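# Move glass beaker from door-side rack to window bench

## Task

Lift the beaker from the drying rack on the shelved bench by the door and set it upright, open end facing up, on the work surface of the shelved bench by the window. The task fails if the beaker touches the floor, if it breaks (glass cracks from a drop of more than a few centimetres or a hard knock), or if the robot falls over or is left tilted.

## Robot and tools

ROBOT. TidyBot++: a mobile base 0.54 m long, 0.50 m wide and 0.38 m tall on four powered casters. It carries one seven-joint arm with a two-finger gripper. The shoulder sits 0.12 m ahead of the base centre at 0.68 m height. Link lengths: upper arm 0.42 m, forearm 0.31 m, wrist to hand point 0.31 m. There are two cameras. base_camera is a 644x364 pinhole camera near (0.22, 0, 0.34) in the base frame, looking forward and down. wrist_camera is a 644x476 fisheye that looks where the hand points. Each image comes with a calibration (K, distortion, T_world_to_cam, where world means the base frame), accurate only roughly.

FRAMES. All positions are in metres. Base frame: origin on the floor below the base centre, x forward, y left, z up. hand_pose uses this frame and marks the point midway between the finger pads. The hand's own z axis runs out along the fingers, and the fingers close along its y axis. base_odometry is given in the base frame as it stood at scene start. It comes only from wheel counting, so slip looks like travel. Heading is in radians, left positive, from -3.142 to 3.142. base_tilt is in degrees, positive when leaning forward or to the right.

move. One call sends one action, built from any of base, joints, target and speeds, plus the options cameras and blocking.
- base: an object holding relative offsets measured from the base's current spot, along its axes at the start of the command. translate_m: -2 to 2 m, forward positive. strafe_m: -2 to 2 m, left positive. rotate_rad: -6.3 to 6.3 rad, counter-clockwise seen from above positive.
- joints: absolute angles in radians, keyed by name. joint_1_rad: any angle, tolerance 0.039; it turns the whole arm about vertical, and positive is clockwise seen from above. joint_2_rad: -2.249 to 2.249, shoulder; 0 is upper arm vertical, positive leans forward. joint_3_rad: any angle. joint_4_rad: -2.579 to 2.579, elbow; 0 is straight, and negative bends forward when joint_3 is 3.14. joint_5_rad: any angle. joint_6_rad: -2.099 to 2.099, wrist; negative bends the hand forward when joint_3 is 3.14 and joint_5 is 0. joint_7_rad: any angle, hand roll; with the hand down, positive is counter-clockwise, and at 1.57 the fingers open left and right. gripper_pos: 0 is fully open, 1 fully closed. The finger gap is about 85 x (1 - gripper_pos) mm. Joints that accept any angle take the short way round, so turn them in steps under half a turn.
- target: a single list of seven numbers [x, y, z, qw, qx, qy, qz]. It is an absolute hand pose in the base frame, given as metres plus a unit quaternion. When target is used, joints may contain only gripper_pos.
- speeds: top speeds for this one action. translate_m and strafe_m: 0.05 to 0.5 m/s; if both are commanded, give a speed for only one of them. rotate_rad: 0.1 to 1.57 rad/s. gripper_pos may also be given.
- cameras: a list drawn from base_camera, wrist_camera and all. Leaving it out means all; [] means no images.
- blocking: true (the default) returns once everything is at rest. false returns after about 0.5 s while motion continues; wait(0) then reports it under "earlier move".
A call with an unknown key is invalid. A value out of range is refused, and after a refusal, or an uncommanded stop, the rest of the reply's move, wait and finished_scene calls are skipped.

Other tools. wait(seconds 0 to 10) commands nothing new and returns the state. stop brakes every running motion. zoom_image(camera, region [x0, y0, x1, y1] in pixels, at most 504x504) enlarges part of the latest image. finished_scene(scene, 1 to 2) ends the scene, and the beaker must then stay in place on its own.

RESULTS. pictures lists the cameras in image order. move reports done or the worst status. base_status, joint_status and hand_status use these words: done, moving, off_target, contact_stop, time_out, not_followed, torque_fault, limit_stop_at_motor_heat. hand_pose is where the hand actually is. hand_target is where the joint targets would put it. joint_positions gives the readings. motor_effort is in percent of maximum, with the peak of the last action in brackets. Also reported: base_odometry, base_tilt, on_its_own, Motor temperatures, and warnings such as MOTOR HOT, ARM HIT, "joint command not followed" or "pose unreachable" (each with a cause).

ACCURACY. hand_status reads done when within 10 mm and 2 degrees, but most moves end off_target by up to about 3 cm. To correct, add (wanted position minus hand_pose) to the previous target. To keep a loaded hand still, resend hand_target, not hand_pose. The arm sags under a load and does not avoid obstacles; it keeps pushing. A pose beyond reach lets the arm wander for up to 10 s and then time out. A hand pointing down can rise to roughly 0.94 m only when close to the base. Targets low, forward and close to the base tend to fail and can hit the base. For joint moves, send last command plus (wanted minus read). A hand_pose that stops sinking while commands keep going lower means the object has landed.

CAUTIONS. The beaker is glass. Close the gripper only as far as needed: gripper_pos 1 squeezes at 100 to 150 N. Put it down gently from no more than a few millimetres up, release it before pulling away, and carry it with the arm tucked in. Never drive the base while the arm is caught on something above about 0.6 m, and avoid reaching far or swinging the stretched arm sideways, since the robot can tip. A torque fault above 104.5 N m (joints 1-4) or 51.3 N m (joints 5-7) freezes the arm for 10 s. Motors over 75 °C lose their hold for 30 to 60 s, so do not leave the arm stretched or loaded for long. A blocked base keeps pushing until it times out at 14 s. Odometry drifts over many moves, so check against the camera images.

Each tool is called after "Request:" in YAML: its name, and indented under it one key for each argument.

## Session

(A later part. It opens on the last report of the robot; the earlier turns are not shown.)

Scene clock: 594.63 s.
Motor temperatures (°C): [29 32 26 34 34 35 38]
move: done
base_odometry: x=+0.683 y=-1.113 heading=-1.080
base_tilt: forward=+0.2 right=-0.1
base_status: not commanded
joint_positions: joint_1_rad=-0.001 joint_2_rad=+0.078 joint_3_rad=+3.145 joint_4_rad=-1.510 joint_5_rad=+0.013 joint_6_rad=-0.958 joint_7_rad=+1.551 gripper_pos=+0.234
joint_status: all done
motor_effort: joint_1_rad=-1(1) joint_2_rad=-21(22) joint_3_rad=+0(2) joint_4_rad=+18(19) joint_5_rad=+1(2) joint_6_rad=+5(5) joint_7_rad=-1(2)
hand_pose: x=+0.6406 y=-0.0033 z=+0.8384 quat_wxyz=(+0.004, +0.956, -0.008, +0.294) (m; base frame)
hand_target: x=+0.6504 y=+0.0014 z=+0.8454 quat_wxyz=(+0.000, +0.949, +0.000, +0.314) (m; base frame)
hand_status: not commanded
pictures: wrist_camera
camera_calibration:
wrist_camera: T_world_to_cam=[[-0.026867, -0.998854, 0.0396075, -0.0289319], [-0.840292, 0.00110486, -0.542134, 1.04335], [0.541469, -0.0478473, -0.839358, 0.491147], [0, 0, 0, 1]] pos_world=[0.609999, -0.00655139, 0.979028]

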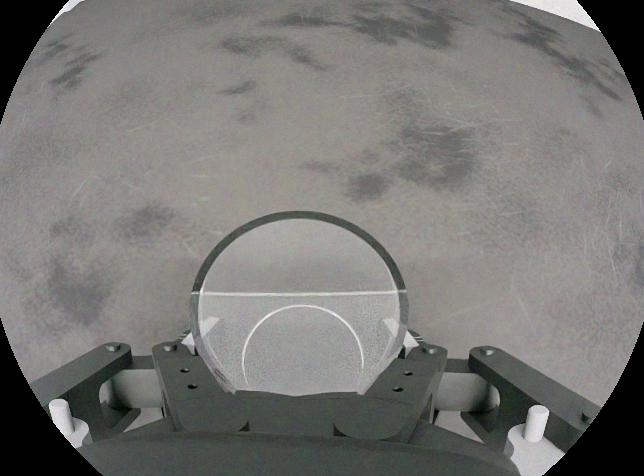

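Request:
move:
  joints: {"joint_2_rad": 0.075, "joint_4_rad": -1.555, "joint_6_rad": -0.873}
  cameras: []

Request:
move:
  joints: {"joint_2_rad": 0.075, "joint_4_rad": -1.57, "joint_6_rad": -0.858}
  cameras: ["wrist_camera"]

Scene clock: 602.77 s.
Motor temperatures (°C): [29 32 26 34 34 35 38]
move: done
base_odometry: x=+0.683 y=-1.113 heading=-1.080
base_tilt: forward=+0.2 right=+0.0
base_status: not commanded
joint_positions: joint_1_rad=-0.001 joint_2_rad=+0.078 joint_3_rad=+3.145 joint_4_rad=-1.551 joint_5_rad=+0.013 joint_6_rad=-0.914 joint_7_rad=+1.551 gripper_pos=+0.234
joint_status: all done
motor_effort: joint_1_rad=+0(1) joint_2_rad=-20(22) joint_3_rad=+0(1) joint_4_rad=+18(19) joint_5_rad=+1(2) joint_6_rad=+4(5) joint_7_rad=-2(2)
hand_pose: x=+0.6412 y=-0.0032 z=+0.8264 quat_wxyz=(+0.004, +0.955, -0.008, +0.295) (m; base frame)
hand_target: x=+0.6499 y=+0.0014 z=+0.8328 quat_wxyz=(+0.000, +0.949, +0.000, +0.314) (m; base frame)
hand_status: not commanded
pictures: none
No camera images: "cameras" was empty.

Scene clock: 603.30 s.
Motor temperatures (°C): [29 32 26 34 34 35 38]
move: done
base_odometry: x=+0.683 y=-1.113 heading=-1.080
base_tilt: forward=+0.2 right=-0.1
base_status: not commanded
joint_positions: joint_1_rad=-0.001 joint_2_rad=+0.078 joint_3_rad=+3.145 joint_4_rad=-1.563 joint_5_rad=+0.013 joint_6_rad=-0.898 joint_7_rad=+1.551 gripper_pos=+0.234
joint_status: all done
motor_effort: joint_1_rad=+0(1) joint_2_rad=-20(21) joint_3_rad=+0(1) joint_4_rad=+18(19) joint_5_rad=+1(1) joint_6_rad=+4(5) joint_7_rad=-1(2)
hand_pose: x=+0.6416 y=-0.0032 z=+0.8229 quat_wxyz=(+0.004, +0.955, -0.008, +0.297) (m; base frame)
hand_target: x=+0.6496 y=+0.0014 z=+0.8281 quat_wxyz=(+0.000, +0.949, +0.000, +0.314) (m; base frame)
hand_status: not commanded
pictures: wrist_camera
camera_calibration:
wrist_camera: T_world_to_cam=[[-0.0263461, -0.998876, 0.039411, -0.0283224], [-0.8366, 0.000451759, -0.547814, 1.03809], [0.54718, -0.047404, -0.835672, 0.470867], [0, 0, 0, 1]] pos_world=[0.610068, -0.00643851, 0.963285]

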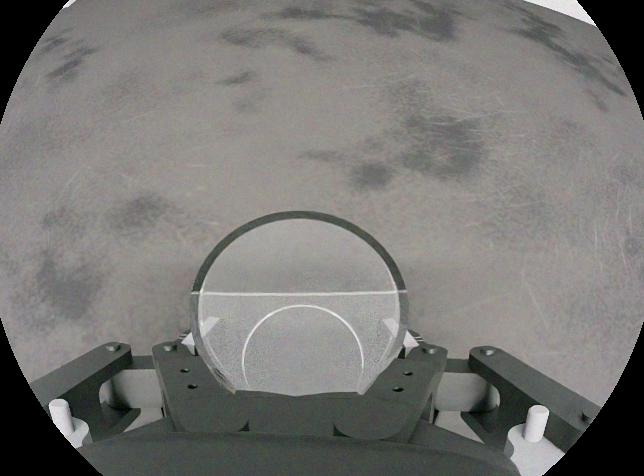

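Request:
move:
  joints: {"joint_2_rad": 0.075, "joint_4_rad": -1.583, "joint_6_rad": -0.845}
  cameras: []

Request:
move:
  joints: {"joint_2_rad": 0.075, "joint_4_rad": -1.595, "joint_6_rad": -0.833}
  cameras: ["wrist_camera"]

Scene clock: 605.87 s.
Motor temperatures (°C): [29 32 26 34 34 35 38]
move: done
base_odometry: x=+0.683 y=-1.113 heading=-1.080
base_tilt: forward=+0.2 right=+0.0
base_status: not commanded
joint_positions: joint_1_rad=-0.001 joint_2_rad=+0.077 joint_3_rad=+3.145 joint_4_rad=-1.570 joint_5_rad=+0.013 joint_6_rad=-0.882 joint_7_rad=+1.551 gripper_pos=+0.234
joint_status: all done
motor_effort: joint_1_rad=+1(1) joint_2_rad=-20(21) joint_3_rad=+0(1) joint_4_rad=+18(18) joint_5_rad=+1(2) joint_6_rad=+4(5) joint_7_rad=-1(2)
hand_pose: x=+0.6440 y=-0.0032 z=+0.8225 quat_wxyz=(+0.004, +0.953, -0.008, +0.302) (m; base frame)
hand_target: x=+0.6493 y=+0.0014 z=+0.8241 quat_wxyz=(+0.000, +0.949, +0.000, +0.314) (m; base frame)
hand_status: not commanded
pictures: none
No camera images: "cameras" was empty.

Scene clock: 606.40 s.
Motor temperatures (°C): [29 32 26 34 34 35 38]
move: done
base_odometry: x=+0.683 y=-1.113 heading=-1.080
base_tilt: forward=+0.1 right=+0.0
base_status: not commanded
joint_positions: joint_1_rad=-0.001 joint_2_rad=+0.077 joint_3_rad=+3.145 joint_4_rad=-1.577 joint_5_rad=+0.013 joint_6_rad=-0.866 joint_7_rad=+1.551 gripper_pos=+0.234
joint_status: all done
motor_effort: joint_1_rad=+0(1) joint_2_rad=-19(20) joint_3_rad=+1(1) joint_4_rad=+16(18) joint_5_rad=+1(2) joint_6_rad=+4(5) joint_7_rad=-1(2)
hand_pose: x=+0.6460 y=-0.0031 z=+0.8221 quat_wxyz=(+0.004, +0.952, -0.008, +0.306) (m; base frame)
hand_target: x=+0.6489 y=+0.0014 z=+0.8203 quat_wxyz=(+0.000, +0.949, +0.000, +0.314) (m; base frame)
hand_status: not commanded
pictures: wrist_camera
camera_calibration:
wrist_camera: T_world_to_cam=[[-0.0266584, -0.998886, 0.0389304, -0.0275102], [-0.826175, 0.0000906533, -0.563414, 1.04741], [0.562783, -0.047183, -0.825257, 0.449217], [0, 0, 0, 1]] pos_world=[0.611796, -0.00637918, 0.961914]

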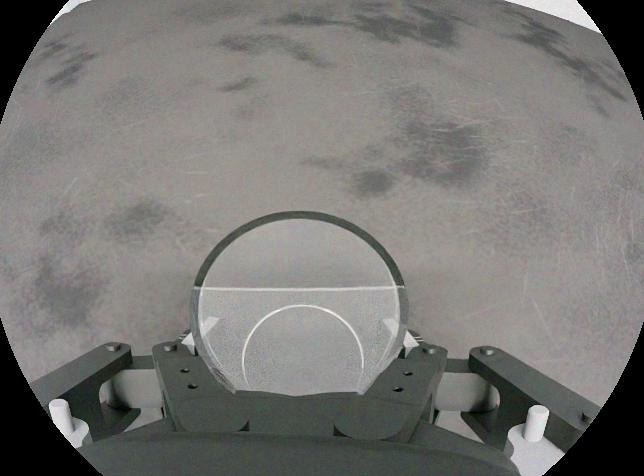

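Request:
move:
  joints: {"joint_2_rad": 0.08, "joint_4_rad": -1.607, "joint_6_rad": -0.833}
  cameras: ["wrist_camera"]

Scene clock: 622.27 s.
Motor temperatures (°C): [29 32 26 34 34 35 38]
move: done
base_odometry: x=+0.683 y=-1.113 heading=-1.080
base_tilt: forward=+0.2 right=+0.0
base_status: not commanded
joint_positions: joint_1_rad=-0.001 joint_2_rad=+0.076 joint_3_rad=+3.145 joint_4_rad=-1.580 joint_5_rad=+0.013 joint_6_rad=-0.862 joint_7_rad=+1.551 gripper_pos=+0.234
joint_status: all done
motor_effort: joint_1_rad=+0(1) joint_2_rad=-17(18) joint_3_rad=+0(1) joint_4_rad=+16(18) joint_5_rad=+1(1) joint_6_rad=+3(4) joint_7_rad=-1(2)
hand_pose: x=+0.6461 y=-0.0031 z=+0.8218 quat_wxyz=(+0.004, +0.952, -0.008, +0.307) (m; base frame)
hand_target: x=+0.6461 y=+0.0014 z=+0.8117 quat_wxyz=(+0.000, +0.952, +0.000, +0.306) (m; base frame)
hand_status: not commanded
pictures: wrist_camera
camera_calibration:
wrist_camera: T_world_to_cam=[[-0.0266859, -0.998888, 0.0388687, -0.0274178], [-0.824927, 0.000043832, -0.565239, 1.04804], [0.564609, -0.0471478, -0.824011, 0.446733], [0, 0, 0, 1]] pos_world=[0.611593, -0.00637077, 0.96157]

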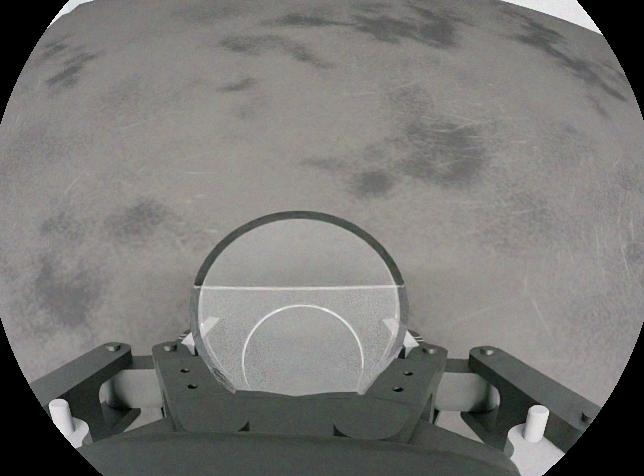

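Request:
move:
  joints: {"joint_2_rad": 0.077, "joint_4_rad": -1.587, "joint_6_rad": -0.822}
  cameras: []

Request:
move:
  joints: {"gripper_pos": 0.2}
  cameras: ["wrist_camera"]

Scene clock: 628.97 s.
Motor temperatures (°C): [29 32 26 34 34 35 38]
move: done
base_odometry: x=+0.683 y=-1.113 heading=-1.080
base_tilt: forward=+0.1 right=+0.0
base_status: not commanded
joint_positions: joint_1_rad=-0.001 joint_2_rad=+0.077 joint_3_rad=+3.145 joint_4_rad=-1.580 joint_5_rad=+0.013 joint_6_rad=-0.860 joint_7_rad=+1.551 gripper_pos=+0.234
joint_status: all done
motor_effort: joint_1_rad=+0(1) joint_2_rad=-19(21) joint_3_rad=+0(1) joint_4_rad=+16(19) joint_5_rad=+1(1) joint_6_rad=+4(5) joint_7_rad=-1(2)
hand_pose: x=+0.6466 y=-0.0031 z=+0.8220 quat_wxyz=(+0.004, +0.951, -0.008, +0.308) (m; base frame)
hand_target: x=+0.6541 y=+0.0014 z=+0.8253 quat_wxyz=(+0.000, +0.947, +0.000, +0.322) (m; base frame)
hand_status: not commanded
pictures: none
No camera images: "cameras" was empty.

Scene clock: 629.50 s.
Motor temperatures (°C): [29 32 26 34 34 35 38]
move: done
base_odometry: x=+0.683 y=-1.113 heading=-1.080
base_tilt: forward=+0.1 right=-0.1
base_status: not commanded
joint_positions: joint_1_rad=-0.001 joint_2_rad=+0.077 joint_3_rad=+3.145 joint_4_rad=-1.580 joint_5_rad=+0.013 joint_6_rad=-0.860 joint_7_rad=+1.551 gripper_pos=+0.200
joint_status: all done
motor_effort: joint_1_rad=+0(1) joint_2_rad=-20(21) joint_3_rad=+0(1) joint_4_rad=+18(19) joint_5_rad=+1(1) joint_6_rad=+4(5) joint_7_rad=-1(2)
hand_pose: x=+0.6466 y=-0.0031 z=+0.8220 quat_wxyz=(+0.004, +0.952, -0.008, +0.307) (m; base frame)
hand_target: x=+0.6541 y=+0.0014 z=+0.8253 quat_wxyz=(+0.000, +0.947, +0.000, +0.322) (m; base frame)
hand_status: not commanded
pictures: wrist_camera
camera_calibration:
wrist_camera: T_world_to_cam=[[-0.0267178, -0.998889, 0.038831, -0.027354], [-0.824073, 0.0000203112, -0.566484, 1.04895], [0.565853, -0.0471347, -0.823158, 0.445063], [0, 0, 0, 1]] pos_world=[0.611837, -0.00636702, 0.961629]

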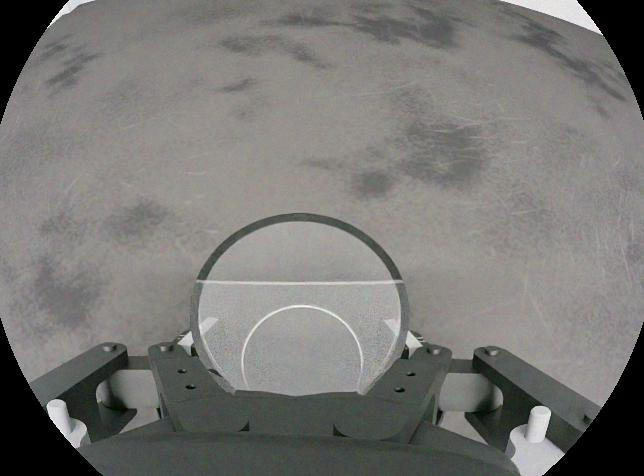

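Request:
move:
  joints: {"gripper_pos": 0.0}
  cameras: ["wrist_camera"]

Scene clock: 652.30 s.
Motor temperatures (°C): [29 32 26 33 34 35 38]
move: done
base_odometry: x=+0.683 y=-1.113 heading=-1.080
base_tilt: forward=+0.2 right=-0.1
base_status: not commanded
joint_positions: joint_1_rad=-0.001 joint_2_rad=+0.077 joint_3_rad=+3.145 joint_4_rad=-1.580 joint_5_rad=+0.013 joint_6_rad=-0.860 joint_7_rad=+1.551 gripper_pos=+0.000
joint_status: all done
motor_effort: joint_1_rad=+0(1) joint_2_rad=-20(20) joint_3_rad=+1(1) joint_4_rad=+18(18) joint_5_rad=+1(2) joint_6_rad=+4(4) joint_7_rad=-2(2)
hand_pose: x=+0.6466 y=-0.0031 z=+0.8220 quat_wxyz=(+0.004, +0.952, -0.008, +0.308) (m; base frame)
hand_target: x=+0.6541 y=+0.0014 z=+0.8253 quat_wxyz=(+0.000, +0.947, +0.000, +0.322) (m; base frame)
hand_status: not commanded
pictures: wrist_camera
camera_calibration:
wrist_camera: T_world_to_cam=[[-0.0267193, -0.998889, 0.0388294, -0.0273517], [-0.824039, 0.0000195875, -0.566534, 1.04898], [0.565903, -0.0471343, -0.823123, 0.445003], [0, 0, 0, 1]] pos_world=[0.611843, -0.00636691, 0.961638]

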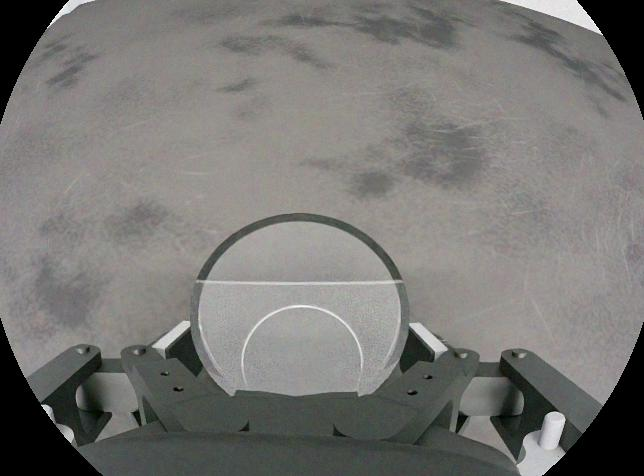

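Request:
move:
  base: {"translate_m": -0.26}
  speeds: {"translate_m": 0.15}
  cameras: ["wrist_camera"]

Scene clock: 685.60 s.
Motor temperatures (°C): [29 32 26 33 34 35 38]
move: done
base_odometry: x=+0.560 y=-0.884 heading=-1.080
base_tilt: forward=+0.1 right=+0.0
base_status: done
joint_positions: joint_1_rad=-0.001 joint_2_rad=+0.077 joint_3_rad=+3.145 joint_4_rad=-1.580 joint_5_rad=+0.013 joint_6_rad=-0.857 joint_7_rad=+1.551 gripper_pos=+0.000
joint_status: not commanded
motor_effort: joint_1_rad=+0(1) joint_2_rad=-20(23) joint_3_rad=+0(1) joint_4_rad=+18(18) joint_5_rad=+1(2) joint_6_rad=+4(5) joint_7_rad=-1(2)
hand_pose: x=+0.6474 y=-0.0031 z=+0.8220 quat_wxyz=(+0.004, +0.951, -0.008, +0.308) (m; base frame)
hand_target: x=+0.6541 y=+0.0014 z=+0.8253 quat_wxyz=(+0.000, +0.947, +0.000, +0.322) (m; base frame)
hand_status: not commanded
pictures: wrist_camera
camera_calibration:
wrist_camera: T_world_to_cam=[[-0.0267537, -0.998889, 0.0387857, -0.0272669], [-0.823001, -0.0000134946, -0.568039, 1.05023], [0.567409, -0.0471178, -0.822087, 0.442736], [0, 0, 0, 1]] pos_world=[0.612395, -0.00636167, 0.961594]

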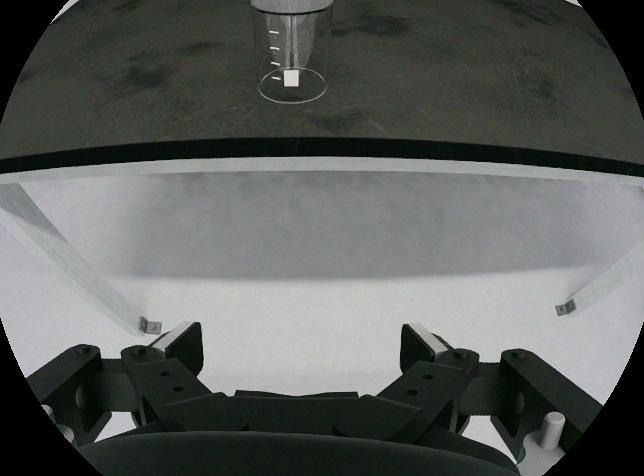

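Request:
zoom_image:
  camera: "wrist_camera"
  region: [200, 0, 400, 200]

Scaled by 2.520.

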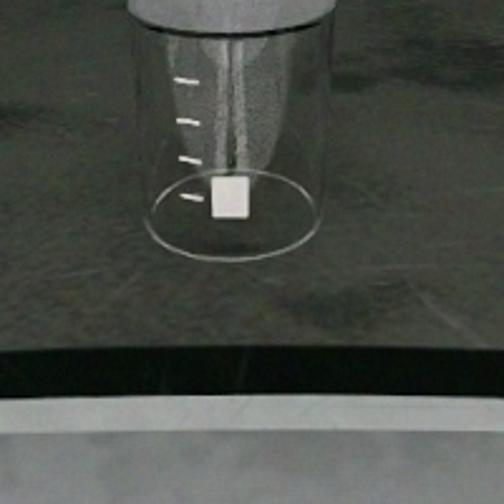

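Request:
zoom_image:
  camera: "wrist_camera"
  region: [0, 100, 200, 220]

Request:
zoom_image:
  camera: "wrist_camera"
  region: [444, 100, 644, 220]

Scaled by 2.520.

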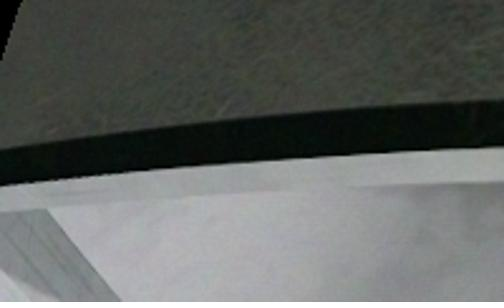

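Scaled by 2.520.

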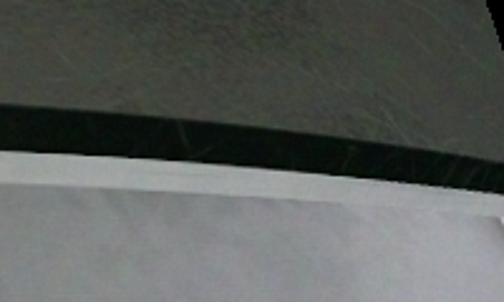

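Request:
move:
  joints: {"joint_1_rad": 0.0, "joint_2_rad": 0.28, "joint_3_rad": 3.1416, "joint_4_rad": -2.273, "joint_5_rad": 0.0, "joint_6_rad": 1.02, "joint_7_rad": -1.5708}
  cameras: ["wrist_camera"]

Scene clock: 719.13 s.
Motor temperatures (°C): [29 32 26 33 34 35 38]
move: done
base_odometry: x=+0.560 y=-0.884 heading=-1.080
base_tilt: forward=+0.1 right=+0.0
base_status: not commanded
joint_positions: joint_1_rad=-0.001 joint_2_rad=+0.262 joint_3_rad=+3.145 joint_4_rad=-2.260 joint_5_rad=+0.013 joint_6_rad=+0.977 joint_7_rad=-1.499 gripper_pos=+0.000
joint_status: all done
motor_effort: joint_1_rad=+0(2) joint_2_rad=-22(24) joint_3_rad=+0(2) joint_4_rad=+13(19) joint_5_rad=+1(3) joint_6_rad=+8(9) joint_7_rad=-1(4)
hand_pose: x=+0.7216 y=+0.0034 z=+0.8403 quat_wxyz=(-0.716, +0.031, -0.697, +0.026) (m; base frame)
hand_target: x=+0.7209 y=+0.0014 z=+0.8365 quat_wxyz=(-0.720, +0.000, -0.694, +0.000) (m; base frame)
hand_status: not commanded
pictures: wrist_camera
camera_calibration:
wrist_camera: T_world_to_cam=[[-0.0413016, 0.994617, -0.0950292, 0.0966897], [-0.0491996, 0.0929704, 0.994453, -0.749926], [0.997935, 0.0457478, 0.045095, -0.623675], [0, 0, 0, 1]] pos_world=[0.589485, 0.00208344, 0.783078]

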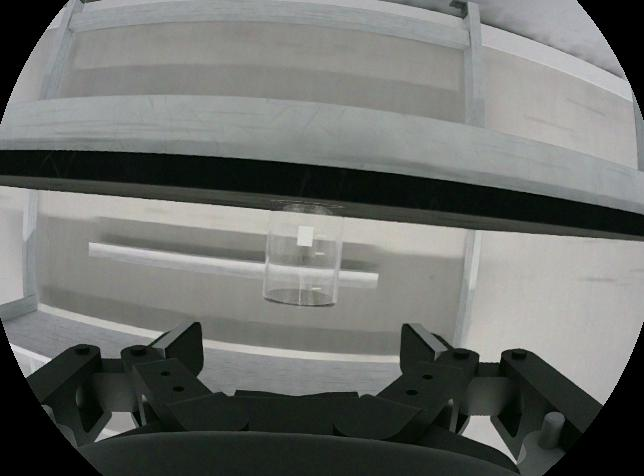

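Request:
zoom_image:
  camera: "wrist_camera"
  region: [220, 120, 400, 330]

Scaled by 2.400.

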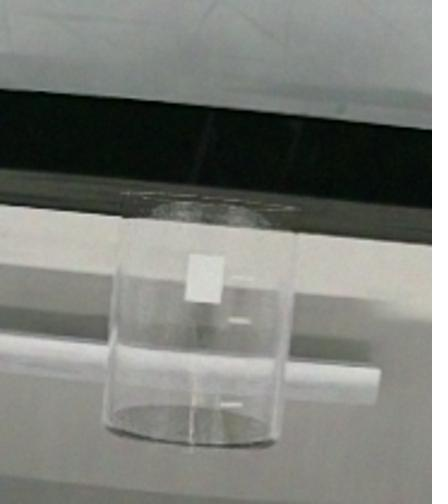

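Request:
zoom_image:
  camera: "wrist_camera"
  region: [220, 160, 400, 240]

Scaled by 2.800.

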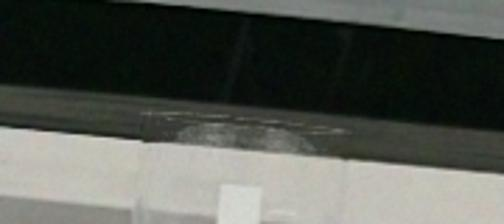

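Request:
move:
  base: {"translate_m": 0.1}
  joints: {"joint_1_rad": 0.0, "joint_2_rad": 0.3075, "joint_3_rad": 3.1416, "joint_4_rad": -2.286, "joint_5_rad": 0.0, "joint_6_rad": 1.035, "joint_7_rad": -1.663}
  speeds: {"translate_m": 0.15}
  cameras: ["wrist_camera"]

Request:
zoom_image:
  camera: "wrist_camera"
  region: [230, 140, 390, 260]

Request:
zoom_image:
  camera: "wrist_camera"
  region: [130, 290, 300, 420]

Request:
zoom_image:
  camera: "wrist_camera"
  region: [310, 290, 480, 420]

Scene clock: 778.80 s.
Motor temperatures (°C): [29 32 26 32 34 35 38]
move: done
base_odometry: x=+0.607 y=-0.972 heading=-1.079
base_tilt: forward=+0.2 right=+0.0
base_status: done
joint_positions: joint_1_rad=-0.001 joint_2_rad=+0.298 joint_3_rad=+3.145 joint_4_rad=-2.278 joint_5_rad=+0.013 joint_6_rad=+0.998 joint_7_rad=-1.603 gripper_pos=+0.000
joint_status: all done
motor_effort: joint_1_rad=+0(1) joint_2_rad=-22(24) joint_3_rad=+0(1) joint_4_rad=+12(15) joint_5_rad=+1(2) joint_6_rad=+8(9) joint_7_rad=-2(2)
hand_pose: x=+0.7225 y=+0.0034 z=+0.8166 quat_wxyz=(-0.705, -0.005, -0.709, -0.011) (m; base frame)
hand_target: x=+0.7214 y=+0.0014 z=+0.8184 quat_wxyz=(-0.711, -0.032, -0.702, -0.033) (m; base frame)
hand_status: not commanded
pictures: wrist_camera
camera_calibration:
wrist_camera: T_world_to_cam=[[-0.0438604, 0.998985, 0.0102577, 0.0102687], [-0.0161314, -0.0109744, 0.99981, -0.754216], [0.998907, 0.0436866, 0.0165964, -0.600918], [0, 0, 0, 1]] pos_world=[0.588545, 0.00771672, 0.76394]

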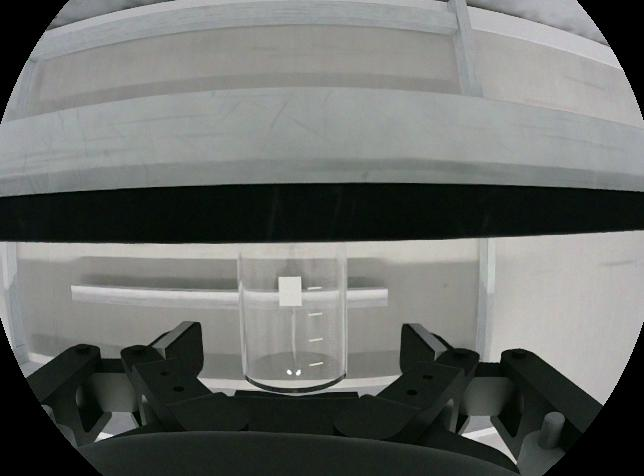

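Scaled by 3.150.

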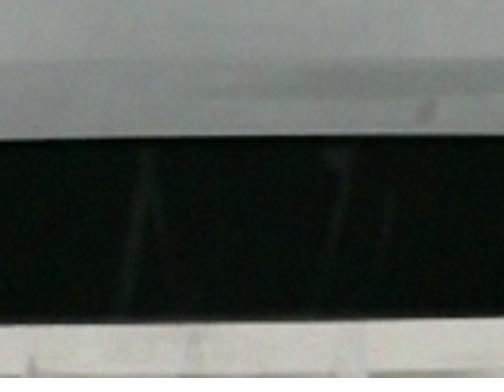

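Scaled by 2.965.

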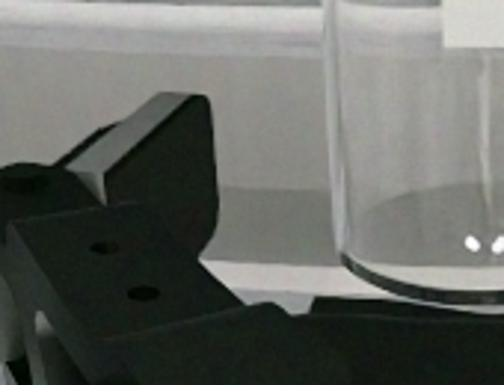

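Scaled by 2.965.

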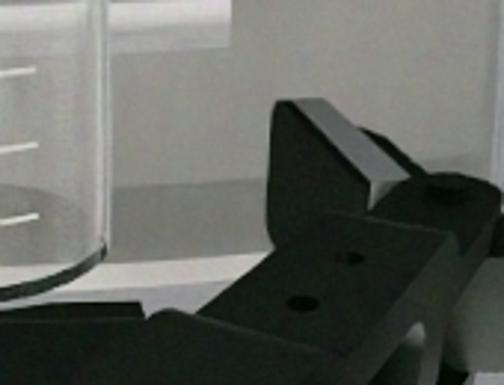

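Request:
move:
  base: {"translate_m": 0.05, "strafe_m": -0.0065}
  speeds: {"translate_m": 0.1}
  cameras: ["wrist_camera"]

Request:
zoom_image:
  camera: "wrist_camera"
  region: [180, 240, 430, 420]

Scene clock: 810.37 s.
Motor temperatures (°C): [29 32 26 32 34 35 38]
move: done
base_odometry: x=+0.625 y=-1.019 heading=-1.079
base_tilt: forward=+0.1 right=+0.0
base_status: done
joint_positions: joint_1_rad=-0.001 joint_2_rad=+0.300 joint_3_rad=+3.145 joint_4_rad=-2.278 joint_5_rad=+0.013 joint_6_rad=+0.999 joint_7_rad=-1.603 gripper_pos=+0.000
joint_status: not commanded
motor_effort: joint_1_rad=+1(2) joint_2_rad=-22(24) joint_3_rad=+0(1) joint_4_rad=+13(13) joint_5_rad=+1(1) joint_6_rad=+8(8) joint_7_rad=-1(2)
hand_pose: x=+0.7225 y=+0.0034 z=+0.8153 quat_wxyz=(-0.704, -0.005, -0.710, -0.011) (m; base frame)
hand_target: x=+0.7214 y=+0.0014 z=+0.8184 quat_wxyz=(-0.711, -0.032, -0.702, -0.033) (m; base frame)
hand_status: not commanded
pictures: wrist_camera
camera_calibration:
wrist_camera: T_world_to_cam=[[-0.0438415, 0.998985, 0.0103554, 0.0101872], [-0.0140032, -0.0109788, 0.999842, -0.754462], [0.99894, 0.0436895, 0.0144703, -0.599184], [0, 0, 0, 1]] pos_world=[0.588431, 0.00771818, 0.762907]

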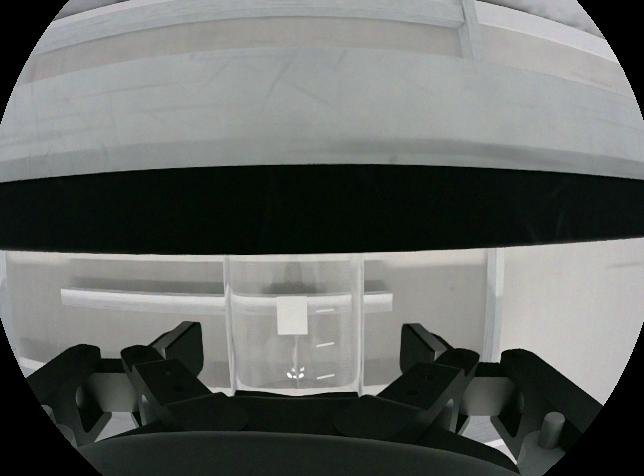

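Scaled by 2.016.

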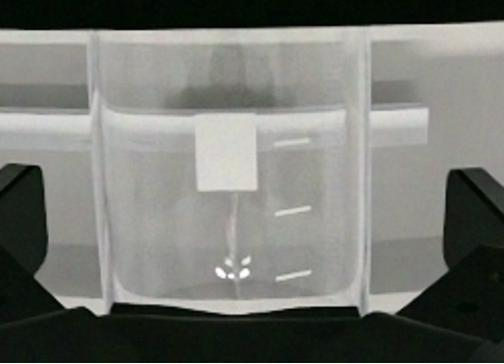

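Request:
move:
  base: {"translate_m": 0.05, "strafe_m": -0.005}
  speeds: {"translate_m": 0.08}
  cameras: ["wrist_camera"]

Request:
zoom_image:
  camera: "wrist_camera"
  region: [180, 240, 430, 420]

Scene clock: 834.10 s.
Motor temperatures (°C): [29 32 26 32 34 35 38]
move: done
base_odometry: x=+0.645 y=-1.065 heading=-1.079
base_tilt: forward=+0.1 right=+0.0
base_status: done
joint_positions: joint_1_rad=-0.001 joint_2_rad=+0.301 joint_3_rad=+3.145 joint_4_rad=-2.279 joint_5_rad=+0.013 joint_6_rad=+0.999 joint_7_rad=-1.603 gripper_pos=+0.000
joint_status: not commanded
motor_effort: joint_1_rad=+0(1) joint_2_rad=-22(24) joint_3_rad=+0(1) joint_4_rad=+12(13) joint_5_rad=+1(1) joint_6_rad=+8(8) joint_7_rad=-1(2)
hand_pose: x=+0.7225 y=+0.0034 z=+0.8140 quat_wxyz=(-0.703, -0.005, -0.711, -0.011) (m; base frame)
hand_target: x=+0.7214 y=+0.0014 z=+0.8184 quat_wxyz=(-0.711, -0.032, -0.702, -0.033) (m; base frame)
hand_status: not commanded
pictures: wrist_camera
camera_calibration:
wrist_camera: T_world_to_cam=[[-0.0438205, 0.998985, 0.0104481, 0.0101085], [-0.0119233, -0.0109804, 0.999869, -0.75477], [0.998968, 0.0436901, 0.0123923, -0.597501], [0, 0, 0, 1]] pos_world=[0.588328, 0.00771897, 0.761969]

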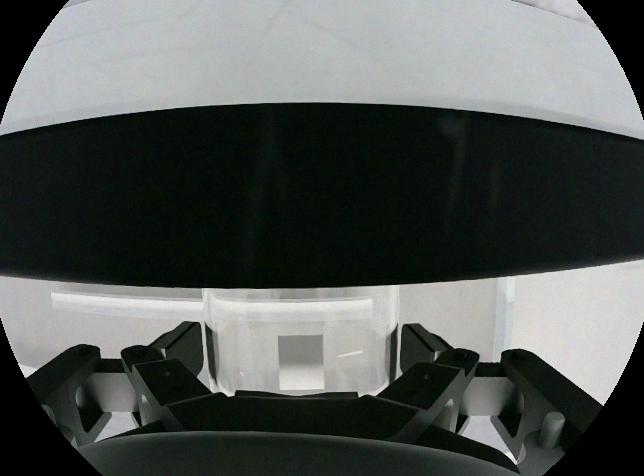

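Scaled by 2.016.

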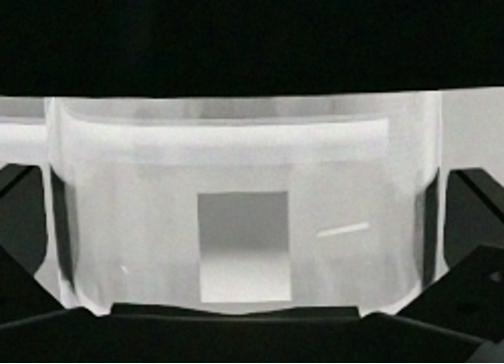

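Request:
move:
  joints: {"joint_1_rad": 0.0, "joint_2_rad": 0.3468, "joint_3_rad": 3.1416, "joint_4_rad": -2.3068, "joint_5_rad": 0.0, "joint_6_rad": 1.142, "joint_7_rad": -1.663}
  cameras: ["wrist_camera"]

Request:
zoom_image:
  camera: "wrist_camera"
  region: [180, 240, 430, 420]

Scene clock: 876.80 s.
Motor temperatures (°C): [29 32 26 32 34 35 38]
move: done
base_odometry: x=+0.645 y=-1.065 heading=-1.079
base_tilt: forward=+0.2 right=+0.0
base_status: not commanded
joint_positions: joint_1_rad=-0.001 joint_2_rad=+0.333 joint_3_rad=+3.145 joint_4_rad=-2.295 joint_5_rad=+0.013 joint_6_rad=+1.110 joint_7_rad=-1.603 gripper_pos=+0.000
joint_status: all done
motor_effort: joint_1_rad=+0(1) joint_2_rad=-22(23) joint_3_rad=+0(1) joint_4_rad=+12(13) joint_5_rad=+1(2) joint_6_rad=+8(8) joint_7_rad=-1(2)
hand_pose: x=+0.7218 y=+0.0037 z=+0.8222 quat_wxyz=(-0.725, -0.005, -0.688, -0.012) (m; base frame)
hand_target: x=+0.7202 y=+0.0014 z=+0.8183 quat_wxyz=(-0.727, -0.032, -0.685, -0.034) (m; base frame)
hand_status: not commanded
pictures: wrist_camera
camera_calibration:
wrist_camera: T_world_to_cam=[[-0.0452837, 0.998937, 0.00858921, 0.0123084], [-0.075468, -0.0119943, 0.997076, -0.714718], [0.996119, 0.0445031, 0.075931, -0.647173], [0, 0, 0, 1]] pos_world=[0.59128, 0.00793329, 0.761663]

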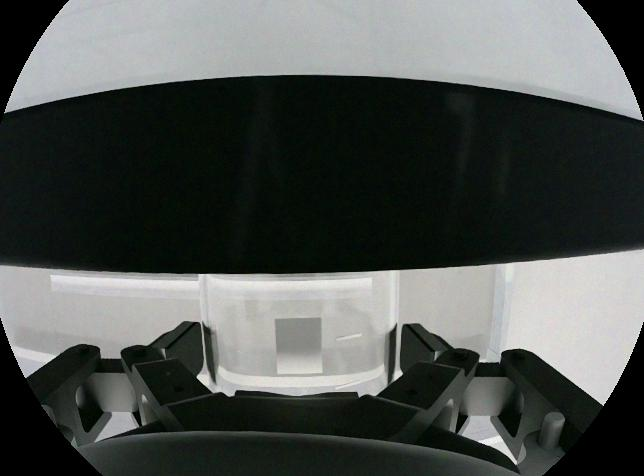

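Scaled by 2.016.

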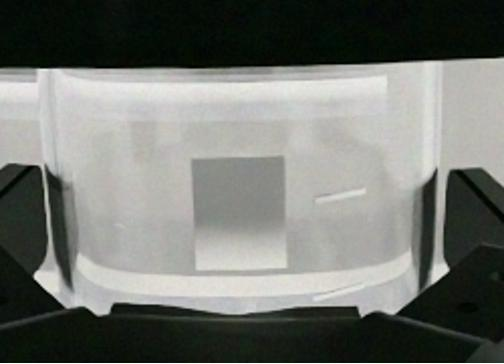

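Request:
move:
  cameras: ["wrist_camera"]

Scene clock: 889.87 s.
Motor temperatures (°C): [29 32 26 32 34 35 38]
base_odometry: x=+0.645 y=-1.065 heading=-1.079
base_tilt: forward=+0.2 right=+0.0
base_status: not commanded
joint_positions: joint_1_rad=-0.001 joint_2_rad=+0.333 joint_3_rad=+3.145 joint_4_rad=-2.295 joint_5_rad=+0.013 joint_6_rad=+1.110 joint_7_rad=-1.603 gripper_pos=+0.000
joint_status: all done
motor_effort: joint_1_rad=-1(1) joint_2_rad=-22(23) joint_3_rad=+0(1) joint_4_rad=+11(13) joint_5_rad=+1(2) joint_6_rad=+8(8) joint_7_rad=-1(2)
hand_pose: x=+0.7218 y=+0.0037 z=+0.8222 quat_wxyz=(-0.725, -0.005, -0.688, -0.012) (m; base frame)
hand_target: x=+0.7202 y=+0.0014 z=+0.8183 quat_wxyz=(-0.727, -0.032, -0.685, -0.034) (m; base frame)
hand_status: not commanded
pictures: wrist_camera
camera_calibration:
wrist_camera: T_world_to_cam=[[-0.0452837, 0.998937, 0.00858921, 0.0123084], [-0.075468, -0.0119943, 0.997076, -0.714718], [0.996119, 0.0445031, 0.075931, -0.647173], [0, 0, 0, 1]] pos_world=[0.59128, 0.00793329, 0.761663]

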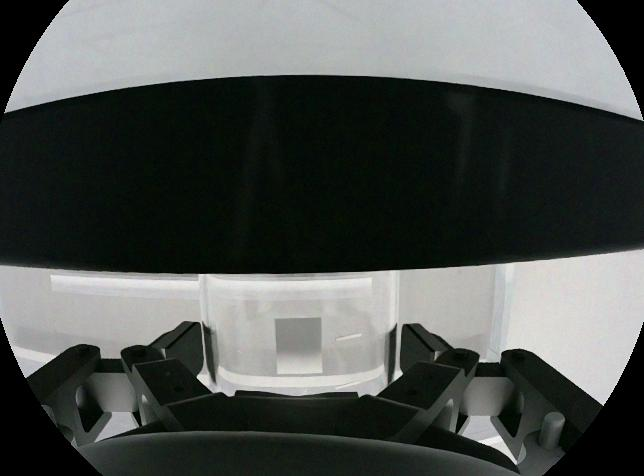

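Request:
move:
  joints: {"joint_2_rad": 0.3648, "joint_4_rad": -2.3168, "joint_6_rad": 1.164, "joint_7_rad": -1.56}
  cameras: ["wrist_camera"]

Scene clock: 906.40 s.
Motor temperatures (°C): [29 32 26 32 34 35 38]
move: done
base_odometry: x=+0.645 y=-1.065 heading=-1.079
base_tilt: forward=+0.1 right=+0.0
base_status: not commanded
joint_positions: joint_1_rad=-0.001 joint_2_rad=+0.349 joint_3_rad=+3.145 joint_4_rad=-2.304 joint_5_rad=+0.013 joint_6_rad=+1.130 joint_7_rad=-1.557 gripper_pos=+0.000
joint_status: all done
motor_effort: joint_1_rad=-1(1) joint_2_rad=-22(23) joint_3_rad=+0(0) joint_4_rad=+11(12) joint_5_rad=+1(1) joint_6_rad=+8(9) joint_7_rad=-1(2)
hand_pose: x=+0.7213 y=+0.0038 z=+0.8144 quat_wxyz=(-0.724, +0.011, -0.690, +0.004) (m; base frame)
hand_target: x=+0.7195 y=+0.0014 z=+0.8098 quat_wxyz=(-0.726, +0.004, -0.688, +0.004) (m; base frame)
hand_status: not commanded
pictures: wrist_camera
camera_calibration:
wrist_camera: T_world_to_cam=[[-0.043176, 0.99838, -0.0370519, 0.0479549], [-0.070847, 0.0339335, 0.99691, -0.710404], [0.996552, 0.0456676, 0.0692672, -0.640954], [0, 0, 0, 1]] pos_world=[0.590485, 0.00550019, 0.754383]

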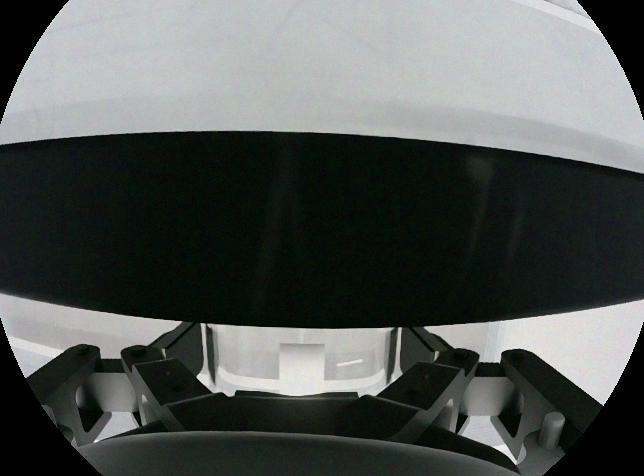

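Request:
move:
  joints: {"gripper_pos": 0.2}
  cameras: ["wrist_camera"]

Request:
move:
  joints: {"gripper_pos": 0.26}
  cameras: []

Request:
move:
  joints: {"gripper_pos": 0.32}
  cameras: ["wrist_camera"]

Scene clock: 914.40 s.
Motor temperatures (°C): [29 32 26 32 34 35 38]
move: done
base_odometry: x=+0.645 y=-1.065 heading=-1.079
base_tilt: forward=+0.2 right=+0.0
base_status: not commanded
joint_positions: joint_1_rad=-0.001 joint_2_rad=+0.349 joint_3_rad=+3.145 joint_4_rad=-2.304 joint_5_rad=+0.013 joint_6_rad=+1.130 joint_7_rad=-1.557 gripper_pos=+0.200
joint_status: all done
motor_effort: joint_1_rad=+1(1) joint_2_rad=-23(23) joint_3_rad=+0(0) joint_4_rad=+11(12) joint_5_rad=+0(1) joint_6_rad=+8(8) joint_7_rad=-1(2)
hand_pose: x=+0.7213 y=+0.0038 z=+0.8144 quat_wxyz=(-0.724, +0.011, -0.690, +0.004) (m; base frame)
hand_target: x=+0.7195 y=+0.0014 z=+0.8098 quat_wxyz=(-0.726, +0.004, -0.688, +0.004) (m; base frame)
hand_status: not commanded
pictures: wrist_camera
camera_calibration:
wrist_camera: T_world_to_cam=[[-0.0431771, 0.99838, -0.0370506, 0.0479537], [-0.0708177, 0.0339334, 0.996912, -0.710414], [0.996554, 0.0456676, 0.0692379, -0.640923], [0, 0, 0, 1]] pos_world=[0.590475, 0.0055002, 0.754373]

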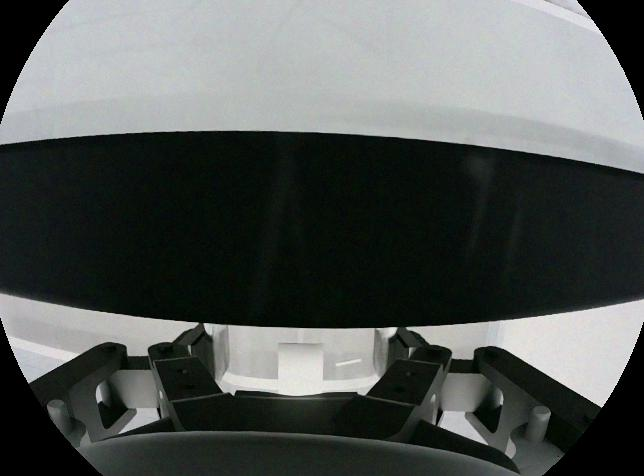

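Scene clock: 914.87 s.
Motor temperatures (°C): [29 32 26 32 34 35 38]
move: off_target
base_odometry: x=+0.645 y=-1.065 heading=-1.079
base_tilt: forward=+0.1 right=+0.0
base_status: not commanded
joint_positions: joint_1_rad=-0.001 joint_2_rad=+0.349 joint_3_rad=+3.145 joint_4_rad=-2.304 joint_5_rad=+0.013 joint_6_rad=+1.130 joint_7_rad=-1.557 gripper_pos=+0.224
joint_status: gripper_pos off_target (ended at +0.224, target +0.260)
motor_effort: joint_1_rad=+0(1) joint_2_rad=-22(22) joint_3_rad=+0(0) joint_4_rad=+12(12) joint_5_rad=+1(1) joint_6_rad=+8(8) joint_7_rad=-1(2)
hand_pose: x=+0.7213 y=+0.0038 z=+0.8144 quat_wxyz=(-0.724, +0.011, -0.690, +0.004) (m; base frame)
hand_target: x=+0.7195 y=+0.0014 z=+0.8098 quat_wxyz=(-0.726, +0.004, -0.688, +0.004) (m; base frame)
hand_status: not commanded
pictures: none
No camera images: "cameras" was empty.

Scene clock: 915.33 s.
Motor temperatures (°C): [29 32 26 32 34 35 38]
move: off_target
base_odometry: x=+0.645 y=-1.065 heading=-1.079
base_tilt: forward=+0.2 right=-0.1
base_status: not commanded
joint_positions: joint_1_rad=-0.001 joint_2_rad=+0.349 joint_3_rad=+3.145 joint_4_rad=-2.304 joint_5_rad=+0.013 joint_6_rad=+1.130 joint_7_rad=-1.557 gripper_pos=+0.224
joint_status: gripper_pos off_target (ended at +0.224, target +0.320)
motor_effort: joint_1_rad=+0(1) joint_2_rad=-22(22) joint_3_rad=+0(0) joint_4_rad=+11(12) joint_5_rad=+1(1) joint_6_rad=+8(8) joint_7_rad=-1(1)
hand_pose: x=+0.7213 y=+0.0038 z=+0.8144 quat_wxyz=(-0.724, +0.011, -0.690, +0.004) (m; base frame)
hand_target: x=+0.7195 y=+0.0014 z=+0.8098 quat_wxyz=(-0.726, +0.004, -0.688, +0.004) (m; base frame)
hand_status: not commanded
pictures: wrist_camera
camera_calibration:
wrist_camera: T_world_to_cam=[[-0.0431742, 0.99838, -0.037054, 0.0479558], [-0.0709078, 0.0339329, 0.996906, -0.710376], [0.996548, 0.0456681, 0.0693279, -0.641001], [0, 0, 0, 1]] pos_world=[0.590487, 0.0055003, 0.754394]

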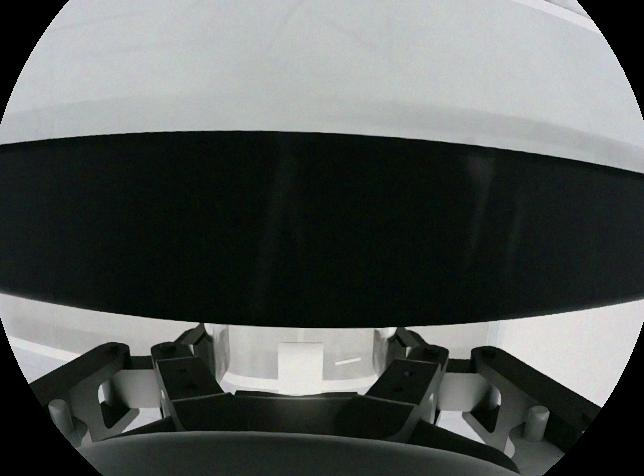

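Request:
move:
  joints: {"joint_2_rad": 0.277, "joint_4_rad": -2.249, "joint_6_rad": 1.006}
  cameras: ["wrist_camera"]

Scene clock: 937.67 s.
Motor temperatures (°C): [29 32 26 32 34 35 38]
move: done
base_odometry: x=+0.645 y=-1.065 heading=-1.079
base_tilt: forward=+0.2 right=+0.0
base_status: not commanded
joint_positions: joint_1_rad=-0.001 joint_2_rad=+0.302 joint_3_rad=+3.145 joint_4_rad=-2.275 joint_5_rad=+0.013 joint_6_rad=+1.038 joint_7_rad=-1.557 gripper_pos=+0.224
joint_status: all done
motor_effort: joint_1_rad=+0(1) joint_2_rad=-23(24) joint_3_rad=+0(1) joint_4_rad=+13(14) joint_5_rad=+1(1) joint_6_rad=+9(9) joint_7_rad=-1(2)
hand_pose: x=+0.7237 y=+0.0035 z=+0.8277 quat_wxyz=(-0.718, +0.011, -0.696, +0.005) (m; base frame)
hand_target: x=+0.7265 y=+0.0014 z=+0.8457 quat_wxyz=(-0.725, +0.004, -0.689, +0.004) (m; base frame)
hand_status: not commanded
pictures: wrist_camera
camera_calibration:
wrist_camera: T_world_to_cam=[[-0.0430947, 0.998379, -0.0371884, 0.0488275], [-0.0545258, 0.0348172, 0.997905, -0.736079], [0.997582, 0.0450322, 0.052937, -0.631462], [0, 0, 0, 1]] pos_world=[0.591904, 0.00531598, 0.76978]

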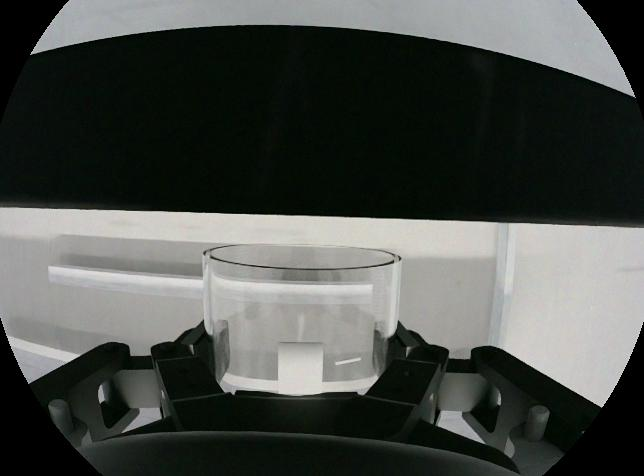

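Request:
move:
  joints: {"joint_2_rad": 0.071, "joint_4_rad": -2.092, "joint_6_rad": 0.619, "joint_7_rad": -0.4}
  cameras: []

Request:
move:
  joints: {"joint_7_rad": 1.575}
  cameras: ["wrist_camera"]

Scene clock: 959.60 s.
Motor temperatures (°C): [29 33 26 32 34 35 38]
move: done
base_odometry: x=+0.645 y=-1.065 heading=-1.079
base_tilt: forward=+0.2 right=+0.0
base_status: not commanded
joint_positions: joint_1_rad=-0.001 joint_2_rad=+0.094 joint_3_rad=+3.145 joint_4_rad=-2.124 joint_5_rad=+0.013 joint_6_rad=+0.665 joint_7_rad=-0.471 gripper_pos=+0.224
joint_status: all done
motor_effort: joint_1_rad=+0(1) joint_2_rad=-20(25) joint_3_rad=+1(1) joint_4_rad=+17(18) joint_5_rad=+1(1) joint_6_rad=+9(10) joint_7_rad=-1(2)
hand_pose: x=+0.7206 y=+0.0024 z=+0.9170 quat_wxyz=(-0.607, +0.371, -0.594, +0.375) (m; base frame)
hand_target: x=+0.7209 y=+0.0014 z=+0.9344 quat_wxyz=(-0.597, +0.385, -0.581, +0.396) (m; base frame)
hand_status: not commanded
pictures: none
No camera images: "cameras" was empty.

Scene clock: 962.07 s.
Motor temperatures (°C): [29 33 26 32 34 35 38]
move: done
base_odometry: x=+0.645 y=-1.065 heading=-1.079
base_tilt: forward=+0.2 right=+0.0
base_status: not commanded
joint_positions: joint_1_rad=-0.001 joint_2_rad=+0.094 joint_3_rad=+3.145 joint_4_rad=-2.124 joint_5_rad=+0.013 joint_6_rad=+0.665 joint_7_rad=+1.506 gripper_pos=+0.224
joint_status: all done
motor_effort: joint_1_rad=+0(2) joint_2_rad=-20(21) joint_3_rad=+0(1) joint_4_rad=+18(18) joint_5_rad=+1(1) joint_6_rad=+9(9) joint_7_rad=-2(3)
hand_pose: x=+0.7206 y=+0.0024 z=+0.9170 quat_wxyz=(-0.021, +0.700, -0.017, +0.713) (m; base frame)
hand_target: x=+0.7209 y=+0.0014 z=+0.9344 quat_wxyz=(+0.002, +0.698, +0.001, +0.717) (m; base frame)
hand_status: not commanded
pictures: wrist_camera
camera_calibration:
wrist_camera: T_world_to_cam=[[-0.0291885, -0.998734, -0.0409615, 0.051349], [-0.00476146, 0.0411174, -0.999143, 0.970053], [0.999563, -0.0289685, -0.00595559, -0.580319], [0, 0, 0, 1]] pos_world=[0.586183, -0.005413, 0.967868]

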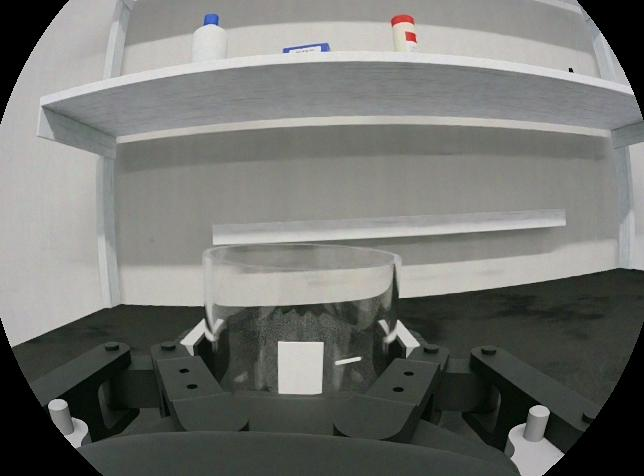

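Request:
move:
  joints: {"joint_2_rad": 0.341, "joint_4_rad": -2.168, "joint_6_rad": 0.958, "joint_7_rad": 1.63}
  cameras: ["wrist_camera"]

Scene clock: 972.33 s.
Motor temperatures (°C): [29 33 26 32 34 35 38]
move: done
base_odometry: x=+0.645 y=-1.065 heading=-1.079
base_tilt: forward=+0.2 right=+0.0
base_status: not commanded
joint_positions: joint_1_rad=-0.001 joint_2_rad=+0.334 joint_3_rad=+3.145 joint_4_rad=-2.160 joint_5_rad=+0.013 joint_6_rad=+0.910 joint_7_rad=+1.561 gripper_pos=+0.224
joint_status: all done
motor_effort: joint_1_rad=+1(1) joint_2_rad=-25(28) joint_3_rad=+0(1) joint_4_rad=+14(18) joint_5_rad=+1(1) joint_6_rad=+9(10) joint_7_rad=-1(3)
hand_pose: x=+0.7578 y=+0.0032 z=+0.8246 quat_wxyz=(-0.003, +0.712, +0.002, +0.702) (m; base frame)
hand_target: x=+0.7568 y=+0.0014 z=+0.8310 quat_wxyz=(+0.021, +0.700, +0.021, +0.714) (m; base frame)
hand_status: not commanded
pictures: wrist_camera
camera_calibration:
wrist_camera: T_world_to_cam=[[-0.0273244, -0.999538, 0.0132933, 0.00332485], [-0.0357688, -0.0123121, -0.999284, 0.901709], [0.998986, -0.0277803, -0.0354158, -0.593261], [0, 0, 0, 1]] pos_world=[0.625004, -0.00205577, 0.880008]

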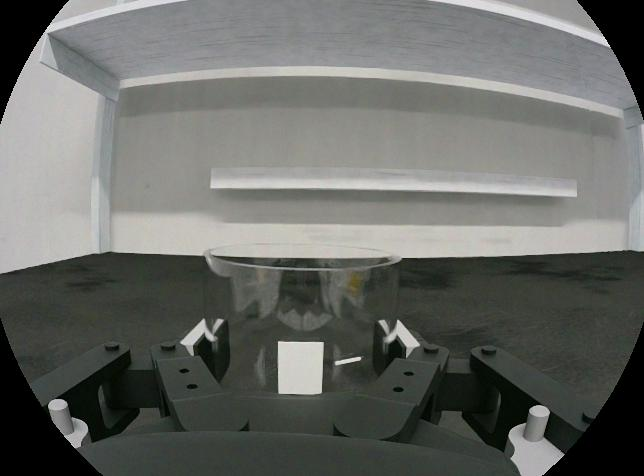

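Request:
move:
  joints: {"joint_6_rad": 1.019}
  cameras: []

Request:
move:
  joints: {"joint_2_rad": 0.363, "joint_4_rad": -2.182}
  cameras: ["wrist_camera"]

Scene clock: 993.20 s.
Motor temperatures (°C): [29 33 26 32 34 35 38]
move: done
base_odometry: x=+0.645 y=-1.065 heading=-1.079
base_tilt: forward=+0.1 right=-0.1
base_status: not commanded
joint_positions: joint_1_rad=-0.001 joint_2_rad=+0.335 joint_3_rad=+3.145 joint_4_rad=-2.163 joint_5_rad=+0.013 joint_6_rad=+0.982 joint_7_rad=+1.561 gripper_pos=+0.224
joint_status: all done
motor_effort: joint_1_rad=-1(1) joint_2_rad=-25(26) joint_3_rad=+1(1) joint_4_rad=+15(16) joint_5_rad=+1(1) joint_6_rad=+9(10) joint_7_rad=-2(2)
hand_pose: x=+0.7569 y=+0.0034 z=+0.8447 quat_wxyz=(-0.003, +0.687, +0.003, +0.726) (m; base frame)
hand_target: x=+0.7559 y=+0.0014 z=+0.8499 quat_wxyz=(+0.022, +0.678, +0.020, +0.735) (m; base frame)
hand_status: not commanded
pictures: none
No camera images: "cameras" was empty.

Scene clock: 993.90 s.
Motor temperatures (°C): [29 33 26 32 34 35 38]
move: done
base_odometry: x=+0.645 y=-1.065 heading=-1.079
base_tilt: forward=+0.1 right=+0.0
base_status: not commanded
joint_positions: joint_1_rad=-0.001 joint_2_rad=+0.355 joint_3_rad=+3.145 joint_4_rad=-2.175 joint_5_rad=+0.013 joint_6_rad=+0.982 joint_7_rad=+1.561 gripper_pos=+0.224
joint_status: all done
motor_effort: joint_1_rad=+0(1) joint_2_rad=-25(26) joint_3_rad=+0(0) joint_4_rad=+14(15) joint_5_rad=+1(1) joint_6_rad=+9(10) joint_7_rad=-1(2)
hand_pose: x=+0.7568 y=+0.0034 z=+0.8263 quat_wxyz=(-0.003, +0.699, +0.003, +0.715) (m; base frame)
hand_target: x=+0.7560 y=+0.0014 z=+0.8290 quat_wxyz=(+0.021, +0.691, +0.020, +0.722) (m; base frame)
hand_status: not commanded
pictures: wrist_camera
camera_calibration:
wrist_camera: T_world_to_cam=[[-0.0271562, -0.999556, 0.012245, 0.00422263], [0.000594844, -0.0122656, -0.999925, 0.876317], [0.999631, -0.0271469, 0.000927669, -0.622783], [0, 0, 0, 1]] pos_world=[0.622147, -0.00193731, 0.876777]

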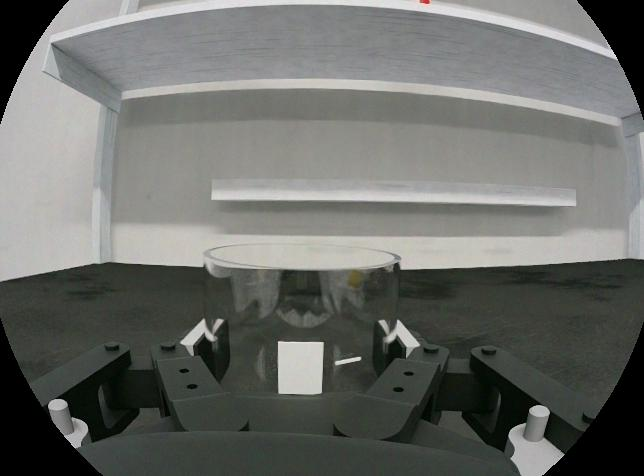

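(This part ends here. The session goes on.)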